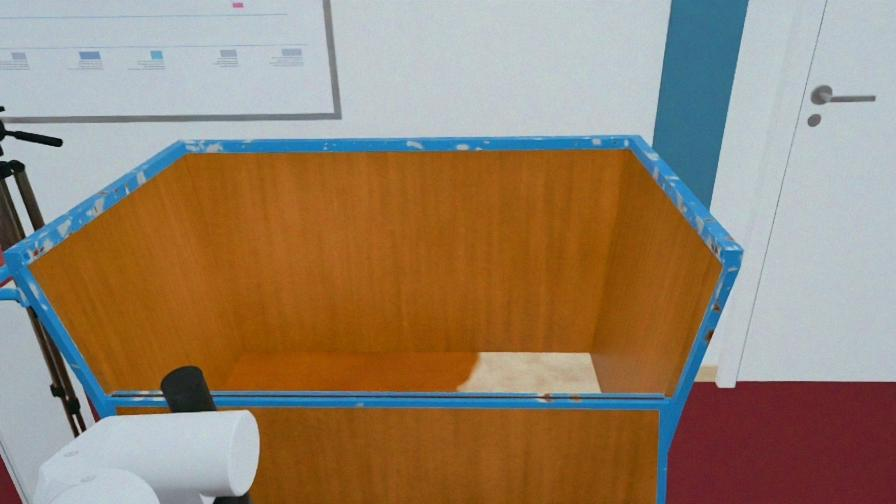

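Scene clock: 615.30 s.
Joint torques (N m): left_arm=[-27.45 6.89 -0.08 -9.38 0.55 -0.3 -0.04] | right_arm=[25.1 -4.2 -0.64 9.35 -0.12 1.58 -0.21]
External joint torques (N m): left_arm=[-6.19 2 -0.64 -2.14 0.27 -0.11 -0.03] | right_arm=[-0.7 0.21 0.15 0 0.1 0 -0.17]
Motor temperatures (°C): left_arm=[36 33 33 39 43 40 41] | right_arm=[38 38 31 39 38 39 36]
Wrist force (N): left_arm=[-1.6 2.8 -18.6] | right_arm=[0.4 -4.2 -10.4]
Wrist torque (N m): left_arm=[-0.13 -0.21 0.23] | right_arm=[0.04 -0.17 -0.27]
Wrist force, peak (N): left_arm=[-2.3 1.1 -19.5] | right_arm=[-3.6 -4.1 -12.9]
move: done
base_odometry: x=-0.254 y=-0.689 heading=+0.001
lidar_m: 0.97 1.01 1.70 3.07 1.07 0.77 0.73 0.76 1.06 2.79 2.55 1.01
base_status: not commanded
joint_positions: torso_squat_rad=+0.350 torso_shift_rad=+0.000 torso_pitch_rad=+0.900 torso_yaw_rad=+0.000 left_shoulder_pitch_rad=-1.848 left_shoulder_roll_rad=+0.319 left_shoulder_yaw_rad=+0.037 left_elbow_rad=-0.266 left_forearm_roll_rad=+0.356 left_wrist_pitch_rad=+1.134 left_hand_roll_rad=-0.010 left_gripper_m=+0.030 right_shoulder_pitch_rad=+0.300 right_shoulder_roll_rad=-0.150 right_shoulder_yaw_rad=+0.014 right_elbow_rad=-0.220 right_forearm_roll_rad=+0.030 right_wrist_pitch_rad=-0.021 right_hand_roll_rad=+0.014 right_gripper_m=+0.100 head_pan_rad=+0.100 head_tilt_rad=+0.100
joint_status: all done
wheel_motors_off: 0
motor_effort: left_wheel=+18(21) right_wheel=-18(21)
chest: x=+0.0146 y=+0.0004 z=+1.1303 quat_wxyz=(+0.900, +0.000, +0.435, +0.000) (m; base frame)
left_hand: x=+0.5406 y=+0.0964 z=+0.6878 quat_wxyz=(+0.993, -0.084, -0.019, -0.075) (m; base frame)
right_hand: x=-0.5786 y=-0.3315 z=+0.8036 quat_wxyz=(+0.886, -0.070, +0.458, +0.031) (m; base frame)
pictures: head_camera
camera_calibration:
head_camera: T_world_to_cam=[[0.0080093, -0.998517, -0.0538428, 0.071196], [-0.815658, 0.0246253, -0.57801, 0.922896], [0.578479, 0.0485467, -0.814251, 0.841641], [0, 0, 0, 1]] pos_world=[0.265326, 0.00750492, 1.22258]

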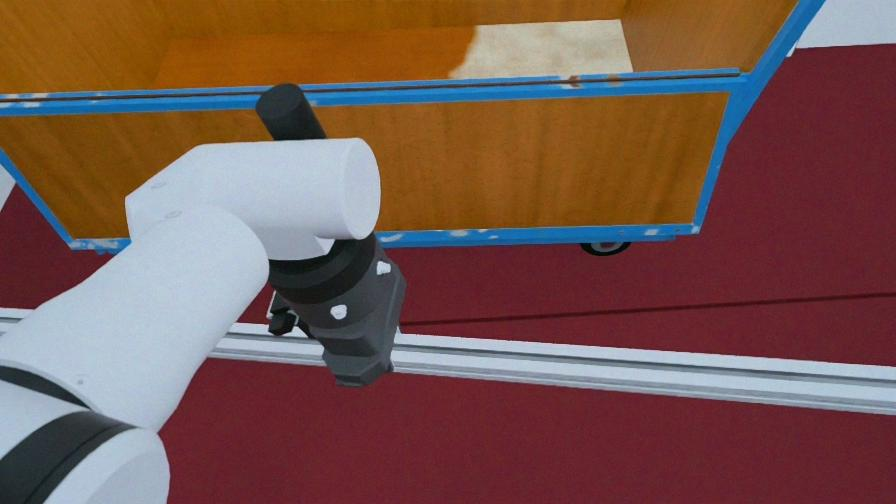

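Scene clock: 617.73 s.
Joint torques (N m): left_arm=[-16.95 9.83 11.4 -2.14 -0.06 -0.45 -0.1] | right_arm=[24.57 -4.17 -0.23 9.15 0.04 1.64 -0.4]
External joint torques (N m): left_arm=[-4.22 0.69 2.3 -0.7 -0.18 -0.29 -0.1] | right_arm=[-1.23 0.24 0.55 -0.2 0.26 0.06 -0.36]
Motor temperatures (°C): left_arm=[36 33 33 39 43 40 41] | right_arm=[38 38 31 39 38 39 36]
Wrist force (N): left_arm=[-1.0 1.8 -19.0] | right_arm=[0.4 -4.3 -10.1]
Wrist torque (N m): left_arm=[-0.25 -0.25 0.24] | right_arm=[0.04 -0.16 -0.27]
Wrist force, peak (N): left_arm=[-5.1 1.7 -20.6] | right_arm=[0.3 -4.1 -10.5]
move: done
base_odometry: x=-0.254 y=-0.689 heading=+0.000
lidar_m: 0.96 1.02 1.72 3.07 1.07 0.77 0.74 0.77 1.05 2.79 2.58 1.01
base_status: not commanded
joint_positions: torso_squat_rad=+0.350 torso_shift_rad=+0.000 torso_pitch_rad=+0.901 torso_yaw_rad=+0.000 left_shoulder_pitch_rad=-1.771 left_shoulder_roll_rad=+1.490 left_shoulder_yaw_rad=-1.135 left_elbow_rad=-2.009 left_forearm_roll_rad=+1.410 left_wrist_pitch_rad=+1.238 left_hand_roll_rad=+1.073 left_gripper_m=+0.030 right_shoulder_pitch_rad=+0.300 right_shoulder_roll_rad=-0.150 right_shoulder_yaw_rad=+0.014 right_elbow_rad=-0.220 right_forearm_roll_rad=+0.030 right_wrist_pitch_rad=-0.021 right_hand_roll_rad=+0.014 right_gripper_m=+0.100 head_pan_rad=+0.100 head_tilt_rad=+0.100
joint_status: all done
wheel_motors_off: 0
motor_effort: left_wheel=+15(18) right_wheel=-18(20)
chest: x=+0.0146 y=+0.0004 z=+1.1303 quat_wxyz=(+0.900, +0.000, +0.435, +0.000) (m; base frame)
left_hand: x=+0.3995 y=+0.2071 z=+0.8495 quat_wxyz=(+0.999, -0.048, +0.001, +0.008) (m; base frame)
left_hand_status: reached (checked arc, planned for 2.1 s): 1 mm and 0.2 deg off.
right_hand: x=-0.5787 y=-0.3315 z=+0.8037 quat_wxyz=(+0.886, -0.070, +0.458, +0.031) (m; base frame)
pictures: head_camera
camera_calibration:
head_camera: T_world_to_cam=[[0.00796939, -0.998521, -0.0537874, 0.0711415], [-0.815675, 0.0246243, -0.577985, 0.92286], [0.578455, 0.0484792, -0.814272, 0.841657], [0, 0, 0, 1]] pos_world=[0.265326, 0.00750854, 1.22256]

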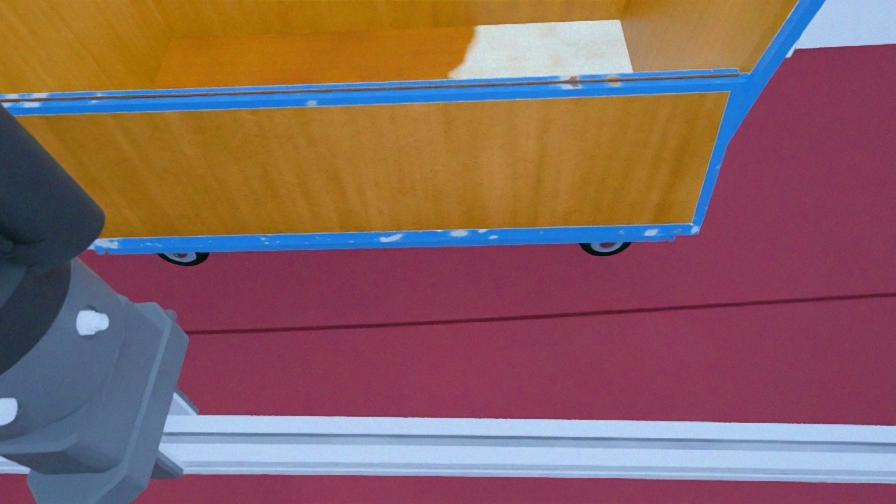

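Emit:
{"op": "move", "data": {
  "target": {"side":"left","x":0.35,"y":0.215,"z":0.85,"quat_wxyz":[0.9968,-0.08,0,0.008]},
  "min_time_s": 1.5,
  "cameras": ["head_camera"]
}}

Emit:
{"op": "move", "data": {
  "base": {"x_m_s":0.25,"for_s":3.02},
  "cameras": ["head_camera"]
}}

Scene clock: 623.13 s.
Joint torques (N m): left_arm=[-12.17 10.54 8.65 -2.78 0 -0.65 0.53] | right_arm=[24.33 -4.89 -0.36 9.36 -0.11 1.66 -0.16]
External joint torques (N m): left_arm=[-2.14 0.88 0.47 -1.12 -0.15 -0.34 0.53] | right_arm=[-1.47 -0.48 0.42 0.01 0.1 0.08 -0.12]
Motor temperatures (°C): left_arm=[36 34 33 39 43 39 41] | right_arm=[38 38 31 39 38 39 36]
Wrist force (N): left_arm=[-1.0 2.7 -18.1] | right_arm=[0.2 -3.8 -10.2]
Wrist torque (N m): left_arm=[-0.29 -0.24 0.28] | right_arm=[0.00 -0.18 -0.27]
Wrist force, peak (N): left_arm=[-0.8 2.0 -19.4] | right_arm=[0.1 -4.2 -10.5]
move: done
base_odometry: x=-0.254 y=-0.689 heading=+0.000
lidar_m: 0.97 1.00 1.72 3.07 1.07 0.75 0.73 0.74 1.05 2.81 2.57 1.02
base_status: not commanded
joint_positions: torso_squat_rad=+0.350 torso_shift_rad=+0.000 torso_pitch_rad=+0.901 torso_yaw_rad=+0.000 left_shoulder_pitch_rad=-1.673 left_shoulder_roll_rad=+1.653 left_shoulder_yaw_rad=-1.145 left_elbow_rad=-2.218 left_forearm_roll_rad=+1.395 left_wrist_pitch_rad=+1.085 left_hand_roll_rad=+1.127 left_gripper_m=+0.030 right_shoulder_pitch_rad=+0.300 right_shoulder_roll_rad=-0.150 right_shoulder_yaw_rad=+0.014 right_elbow_rad=-0.220 right_forearm_roll_rad=+0.030 right_wrist_pitch_rad=-0.021 right_hand_roll_rad=+0.014 right_gripper_m=+0.100 head_pan_rad=+0.100 head_tilt_rad=+0.100
joint_status: all done
wheel_motors_off: 0
motor_effort: left_wheel=+15(16) right_wheel=-16(18)
chest: x=+0.0146 y=+0.0004 z=+1.1303 quat_wxyz=(+0.900, +0.000, +0.435, +0.000) (m; base frame)
left_hand: x=+0.3495 y=+0.2147 z=+0.8500 quat_wxyz=(+0.997, -0.079, +0.002, +0.007) (m; base frame)
left_hand_status: reached (checked arc, planned for 1.5 s): 1 mm and 0.3 deg off.
right_hand: x=-0.5787 y=-0.3315 z=+0.8037 quat_wxyz=(+0.886, -0.070, +0.458, +0.031) (m; base frame)
pictures: head_camera
camera_calibration:
head_camera: T_world_to_cam=[[0.00796958, -0.998521, -0.0537874, 0.0711415], [-0.815675, 0.0246242, -0.577986, 0.92286], [0.578455, 0.0484793, -0.814272, 0.841657], [0, 0, 0, 1]] pos_world=[0.265326, 0.00750859, 1.22256]

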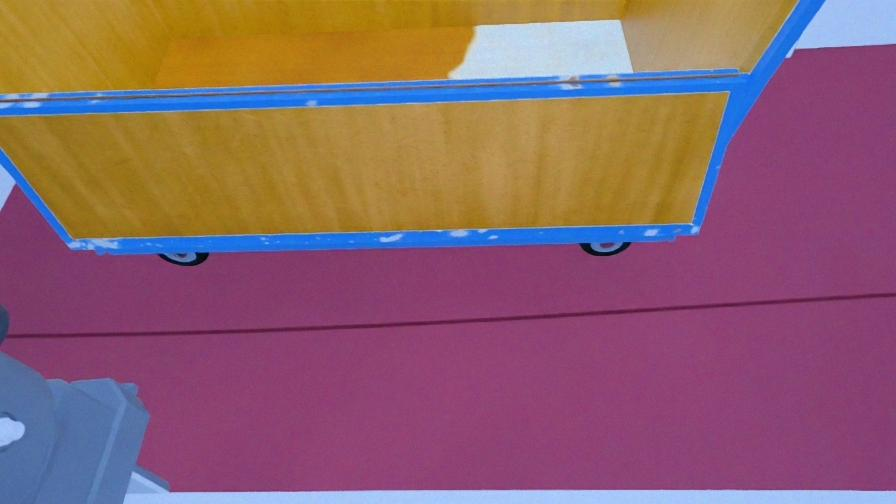

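Scene clock: 627.23 s.
Joint torques (N m): left_arm=[-12.34 11.04 8.83 -2.5 0.11 -0.47 0.49] | right_arm=[24.55 -4.38 0 9.16 0.18 1.73 -0.33]
External joint torques (N m): left_arm=[-2.31 1.38 0.65 -0.84 -0.04 -0.17 0.49] | right_arm=[-1.26 0.03 0.79 -0.19 0.4 0.15 -0.28]
Motor temperatures (°C): left_arm=[36 34 34 38 43 39 41] | right_arm=[38 38 31 39 38 39 36]
Wrist force (N): left_arm=[-0.9 2.8 -18.4] | right_arm=[0.3 -4.3 -10.2]
Wrist torque (N m): left_arm=[-0.12 -0.25 0.26] | right_arm=[0.05 -0.17 -0.27]
Wrist force, peak (N): left_arm=[-1.0 2.4 -19.2] | right_arm=[-0.1 -4.2 -10.7]
move: done
base_odometry: x=+0.504 y=-0.688 heading=+0.001
lidar_m: 0.21 0.22 0.30 2.01 2.16 1.55 1.48 1.54 2.11 4.37 0.32 0.21
base_status: done (sent for 3.03 of 3.03 s)
joint_positions: torso_squat_rad=+0.350 torso_shift_rad=+0.000 torso_pitch_rad=+0.901 torso_yaw_rad=+0.000 left_shoulder_pitch_rad=-1.672 left_shoulder_roll_rad=+1.653 left_shoulder_yaw_rad=-1.145 left_elbow_rad=-2.218 left_forearm_roll_rad=+1.395 left_wrist_pitch_rad=+1.085 left_hand_roll_rad=+1.127 left_gripper_m=+0.030 right_shoulder_pitch_rad=+0.300 right_shoulder_roll_rad=-0.150 right_shoulder_yaw_rad=+0.014 right_elbow_rad=-0.220 right_forearm_roll_rad=+0.030 right_wrist_pitch_rad=-0.021 right_hand_roll_rad=+0.014 right_gripper_m=+0.100 head_pan_rad=+0.100 head_tilt_rad=+0.100
joint_status: not commanded
wheel_motors_off: 0
motor_effort: left_wheel=+4(39) right_wheel=-10(51)
chest: x=+0.0146 y=+0.0004 z=+1.1303 quat_wxyz=(+0.900, +0.000, +0.435, +0.000) (m; base frame)
left_hand: x=+0.3494 y=+0.2148 z=+0.8500 quat_wxyz=(+0.997, -0.079, +0.002, +0.007) (m; base frame)
right_hand: x=-0.5787 y=-0.3315 z=+0.8037 quat_wxyz=(+0.886, -0.070, +0.458, +0.031) (m; base frame)
pictures: head_camera
camera_calibration:
head_camera: T_world_to_cam=[[0.00795871, -0.99852, -0.0537934, 0.0711449], [-0.81568, 0.0246361, -0.577978, 0.922873], [0.578448, 0.0484782, -0.814277, 0.84165], [0, 0, 0, 1]] pos_world=[0.265352, 0.00750192, 1.22256]

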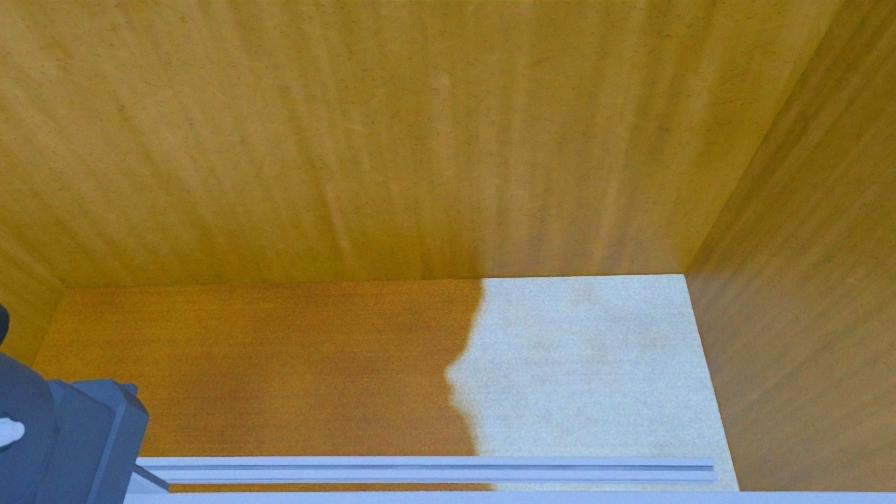

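Emit:
{"op": "move", "data": {
  "joints": {"torso_squat_rad":0.55,"torso_pitch_rad":1.0,"torso_shift_rad":0.1,"head_pan_rad":0,"head_tilt_rad":0.6},
  "cameras": []
}}

Emit:
{"op": "move", "data": {
  "target": {"side":"left","x":0.309,"y":0.213,"z":0.52,"quat_wxyz":[0.9968,-0.08,0,0.008]},
  "min_time_s": 3,
  "cameras": ["head_camera"]
}}

Emit:
{"op": "zoom_image", "data": {
  "camera": "head_camera",
  "region": [160, 160, 400, 340]
}}

Emit:
{"op": "zoom_image", "data": {
  "camera": "head_camera",
  "region": [560, 160, 800, 340]
}}

Scene clock: 639.13 s.
Joint torques (N m): left_arm=[-11.46 10.89 8.46 -3.23 0.35 -0.7 0.53] | right_arm=[24.96 -4.23 -0.3 9.94 -0.12 1.69 -0.24]
External joint torques (N m): left_arm=[-2.13 0.93 0.79 -0.86 0.06 -0.48 0.52] | right_arm=[-2.04 -0.14 0.47 0.15 0.11 -0.01 -0.19]
Motor temperatures (°C): left_arm=[36 34 34 38 43 39 40] | right_arm=[39 38 31 39 38 39 36]
Wrist force (N): left_arm=[0.5 2.8 -18.5] | right_arm=[0.7 -4.0 -9.6]
Wrist torque (N m): left_arm=[-0.14 -0.23 0.28] | right_arm=[0.05 -0.15 -0.27]
Wrist force, peak (N): left_arm=[0.9 3.2 -19.9] | right_arm=[0.3 -4.2 -10.8]
move: done
base_odometry: x=+0.504 y=-0.688 heading=+0.001
lidar_m: 0.21 0.22 0.32 2.03 2.17 1.56 1.48 1.55 2.12 4.36 0.32 0.22
base_status: not commanded
joint_positions: torso_squat_rad=+0.550 torso_shift_rad=+0.100 torso_pitch_rad=+1.001 torso_yaw_rad=+0.000 left_shoulder_pitch_rad=-1.672 left_shoulder_roll_rad=+1.653 left_shoulder_yaw_rad=-1.145 left_elbow_rad=-2.218 left_forearm_roll_rad=+1.395 left_wrist_pitch_rad=+1.085 left_hand_roll_rad=+1.128 left_gripper_m=+0.030 right_shoulder_pitch_rad=+0.300 right_shoulder_roll_rad=-0.150 right_shoulder_yaw_rad=+0.014 right_elbow_rad=-0.220 right_forearm_roll_rad=+0.030 right_wrist_pitch_rad=-0.021 right_hand_roll_rad=+0.014 right_gripper_m=+0.100 head_pan_rad=+0.000 head_tilt_rad=+0.600
joint_status: all done
wheel_motors_off: 0
motor_effort: left_wheel=+4(9) right_wheel=-8(12)
chest: x=+0.0922 y=+0.0004 z=+1.0413 quat_wxyz=(+0.877, +0.000, +0.480, +0.000) (m; base frame)
left_hand: x=+0.3974 y=+0.2148 z=+0.7290 quat_wxyz=(+0.995, -0.079, +0.052, +0.011) (m; base frame)
right_hand: x=-0.5308 y=-0.3315 z=+0.7756 quat_wxyz=(+0.862, -0.068, +0.501, +0.034) (m; base frame)
pictures: none
No camera images: "cameras" was empty.

Scene clock: 642.47 s.
Joint torques (N m): left_arm=[-6.66 7.31 2.01 -7.14 0.52 -0.62 0.23] | right_arm=[24.57 -3.48 -0.69 9.97 -0.08 1.7 -0.42]
External joint torques (N m): left_arm=[-0.76 -1.73 -1.91 -2.25 0.46 -0.29 0.23] | right_arm=[-2.43 0.61 0.09 0.17 0.16 0 -0.37]
Motor temperatures (°C): left_arm=[36 34 34 38 43 39 40] | right_arm=[39 38 31 39 38 39 36]
Wrist force (N): left_arm=[-1.0 2.4 -18.8] | right_arm=[0.8 -3.8 -9.6]
Wrist torque (N m): left_arm=[-0.17 -0.21 0.20] | right_arm=[0.00 -0.13 -0.27]
Wrist force, peak (N): left_arm=[62.1 -3.5 8.6] | right_arm=[0.8 -4.0 -10.1]
move: done
base_odometry: x=+0.504 y=-0.688 heading=+0.001
lidar_m: 0.18 0.20 0.26 0.64 2.17 1.55 1.48 1.53 2.11 4.36 0.31 0.21
base_status: not commanded
joint_positions: torso_squat_rad=+0.550 torso_shift_rad=+0.100 torso_pitch_rad=+1.000 torso_yaw_rad=+0.000 left_shoulder_pitch_rad=-1.278 left_shoulder_roll_rad=+1.249 left_shoulder_yaw_rad=-1.413 left_elbow_rad=-1.852 left_forearm_roll_rad=+0.541 left_wrist_pitch_rad=+0.697 left_hand_roll_rad=+1.478 left_gripper_m=+0.030 right_shoulder_pitch_rad=+0.300 right_shoulder_roll_rad=-0.150 right_shoulder_yaw_rad=+0.014 right_elbow_rad=-0.220 right_forearm_roll_rad=+0.030 right_wrist_pitch_rad=-0.021 right_hand_roll_rad=+0.014 right_gripper_m=+0.100 head_pan_rad=+0.000 head_tilt_rad=+0.600
joint_status: all done
wheel_motors_off: 0
motor_effort: left_wheel=-1(17) right_wheel=-7(12)
chest: x=+0.0921 y=+0.0003 z=+1.0414 quat_wxyz=(+0.878, +0.000, +0.480, +0.000) (m; base frame)
left_hand: x=+0.3093 y=+0.2132 z=+0.5201 quat_wxyz=(+0.997, -0.080, +0.000, +0.008) (m; base frame)
left_hand_status: reached (checked arc, planned for 3.0 s): 0 mm and 0.1 deg off.
right_hand: x=-0.5308 y=-0.3314 z=+0.7755 quat_wxyz=(+0.862, -0.068, +0.501, +0.034) (m; base frame)
pictures: head_camera
camera_calibration:
head_camera: T_world_to_cam=[[-0.0312645, -0.998203, 0.051114, -0.0433668], [-0.999347, 0.0302916, -0.019701, 0.351209], [0.0181173, -0.0516965, -0.998498, 1.06556], [0, 0, 0, 1]] pos_world=[0.330319, 0.00115801, 1.07309]

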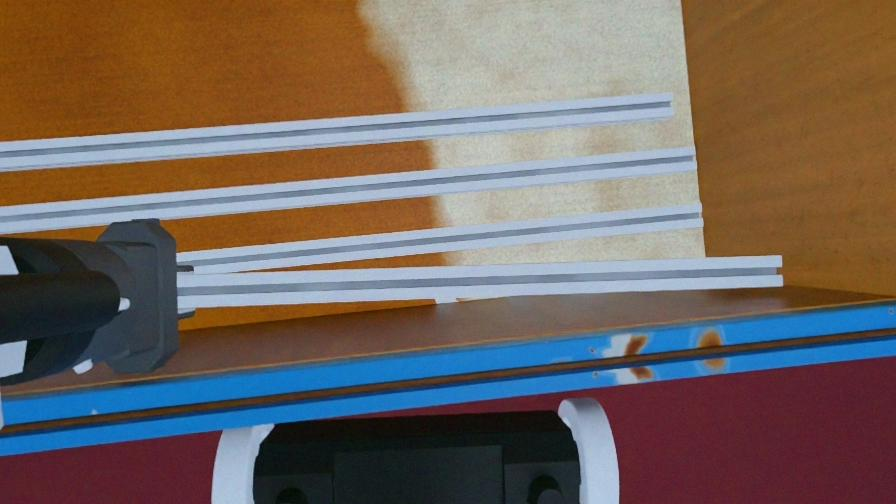

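Scaled by 2.100 from the camera's 896x504 image, which has a finer 1280x720 frame.

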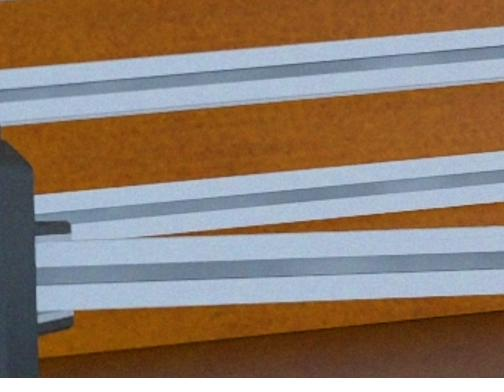

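Scaled by 2.100 from the camera's 896x504 image, which has a finer 1280x720 frame.

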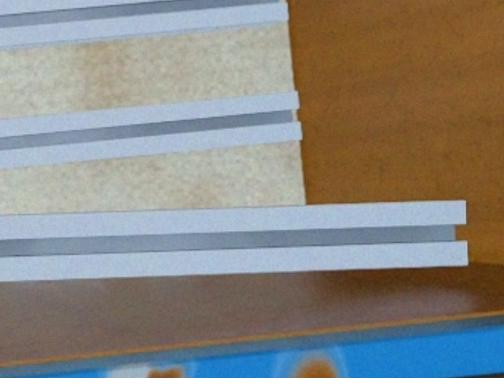

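Emit:
{"op": "move", "data": {
  "target": {"side":"left","x":0.35,"y":0.213,"z":0.52,"quat_wxyz":[0.9968,-0.08,0,0.008]},
  "min_time_s": 1.5,
  "cameras": []
}}

Emit:
{"op": "move", "data": {
  "base": {"turn_rad_s":0.1,"for_s":0.53},
  "cameras": ["head_camera"]
}}

Scene clock: 653.07 s.
Joint torques (N m): left_arm=[-10.56 8.14 3.86 -5.28 0.25 -0.97 -0.29] | right_arm=[25.43 -4.12 -0.5 10.01 0.08 1.8 -0.39]
External joint torques (N m): left_arm=[-3.01 -1.15 -0.86 -1.08 0.17 -0.64 -0.28] | right_arm=[-1.56 -0.04 0.28 0.21 0.31 0.1 -0.34]
Motor temperatures (°C): left_arm=[36 34 34 38 43 39 40] | right_arm=[40 38 31 40 38 39 36]
Wrist force (N): left_arm=[-0.5 3.2 -18.5] | right_arm=[0.6 -4.2 -9.7]
Wrist torque (N m): left_arm=[-0.23 -0.15 0.21] | right_arm=[0.07 -0.15 -0.27]
Wrist force, peak (N): left_arm=[-0.9 2.8 -19.0] | right_arm=[0.9 -4.1 -10.2]
move: done
base_odometry: x=+0.504 y=-0.688 heading=+0.001
lidar_m: 0.18 0.18 0.25 0.64 2.17 1.56 1.49 1.57 2.11 4.35 0.32 0.21
base_status: not commanded
joint_positions: torso_squat_rad=+0.550 torso_shift_rad=+0.100 torso_pitch_rad=+1.000 torso_yaw_rad=+0.000 left_shoulder_pitch_rad=-1.379 left_shoulder_roll_rad=+1.235 left_shoulder_yaw_rad=-1.421 left_elbow_rad=-1.757 left_forearm_roll_rad=+0.718 left_wrist_pitch_rad=+0.672 left_hand_roll_rad=+1.346 left_gripper_m=+0.030 right_shoulder_pitch_rad=+0.300 right_shoulder_roll_rad=-0.150 right_shoulder_yaw_rad=+0.014 right_elbow_rad=-0.220 right_forearm_roll_rad=+0.030 right_wrist_pitch_rad=-0.021 right_hand_roll_rad=+0.014 right_gripper_m=+0.100 head_pan_rad=+0.000 head_tilt_rad=+0.600
joint_status: all done
wheel_motors_off: 0
motor_effort: left_wheel=-1(1) right_wheel=-5(9)
chest: x=+0.0921 y=+0.0003 z=+1.0414 quat_wxyz=(+0.878, +0.000, +0.480, +0.000) (m; base frame)
left_hand: x=+0.3498 y=+0.2134 z=+0.5200 quat_wxyz=(+0.997, -0.079, -0.001, +0.009) (m; base frame)
left_hand_status: reached (checked arc, planned for 1.5 s): 0 mm and 0.2 deg off.
right_hand: x=-0.5308 y=-0.3314 z=+0.7755 quat_wxyz=(+0.862, -0.068, +0.501, +0.034) (m; base frame)
pictures: none
No camera images: "cameras" was empty.

Scene clock: 654.17 s.
Joint torques (N m): left_arm=[-9.83 8 4.36 -5.91 0.27 -0.61 -0.05] | right_arm=[25.42 -4.26 -0.67 10.06 -0.1 1.73 -0.3]
External joint torques (N m): left_arm=[-2.28 -1.29 -0.36 -1.7 0.19 -0.28 -0.05] | right_arm=[-1.57 -0.17 0.11 0.27 0.13 0.04 -0.25]
Motor temperatures (°C): left_arm=[36 34 34 38 43 39 40] | right_arm=[40 38 31 40 38 39 36]
Wrist force (N): left_arm=[-0.7 2.9 -18.7] | right_arm=[0.5 -3.9 -9.7]
Wrist torque (N m): left_arm=[-0.19 -0.13 0.21] | right_arm=[0.04 -0.17 -0.26]
Wrist force, peak (N): left_arm=[-0.8 3.3 -18.8] | right_arm=[0.3 -4.2 -9.9]
move: done
base_odometry: x=+0.504 y=-0.688 heading=+0.053
lidar_m: 0.18 0.20 0.27 0.77 2.06 1.54 1.49 1.56 2.21 3.62 0.29 0.21
base_status: done (sent for 0.53 of 0.53 s)
joint_positions: torso_squat_rad=+0.550 torso_shift_rad=+0.100 torso_pitch_rad=+1.000 torso_yaw_rad=+0.000 left_shoulder_pitch_rad=-1.379 left_shoulder_roll_rad=+1.235 left_shoulder_yaw_rad=-1.421 left_elbow_rad=-1.757 left_forearm_roll_rad=+0.718 left_wrist_pitch_rad=+0.672 left_hand_roll_rad=+1.346 left_gripper_m=+0.030 right_shoulder_pitch_rad=+0.300 right_shoulder_roll_rad=-0.150 right_shoulder_yaw_rad=+0.014 right_elbow_rad=-0.220 right_forearm_roll_rad=+0.030 right_wrist_pitch_rad=-0.021 right_hand_roll_rad=+0.014 right_gripper_m=+0.100 head_pan_rad=+0.000 head_tilt_rad=+0.600
joint_status: not commanded
wheel_motors_off: 0
motor_effort: left_wheel=-17(42) right_wheel=+5(40)
chest: x=+0.0921 y=+0.0003 z=+1.0414 quat_wxyz=(+0.878, +0.000, +0.480, +0.000) (m; base frame)
left_hand: x=+0.3498 y=+0.2133 z=+0.5200 quat_wxyz=(+0.997, -0.079, -0.001, +0.009) (m; base frame)
right_hand: x=-0.5308 y=-0.3314 z=+0.7755 quat_wxyz=(+0.862, -0.068, +0.501, +0.034) (m; base frame)
pictures: head_camera
camera_calibration:
head_camera: T_world_to_cam=[[-0.0312008, -0.998205, 0.051129, -0.0433692], [-0.99935, 0.0302299, -0.0196534, 0.351167], [0.0180725, -0.0517089, -0.998499, 1.06555], [0, 0, 0, 1]] pos_world=[0.330328, 0.00119134, 1.07307]

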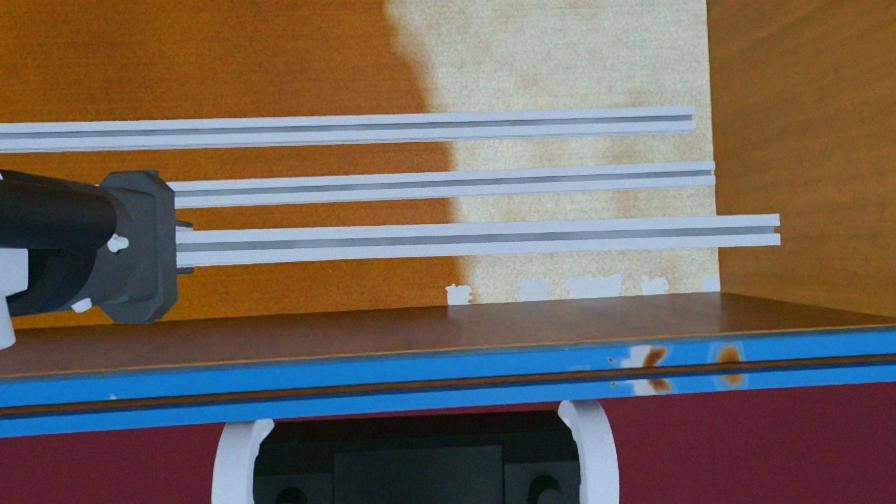

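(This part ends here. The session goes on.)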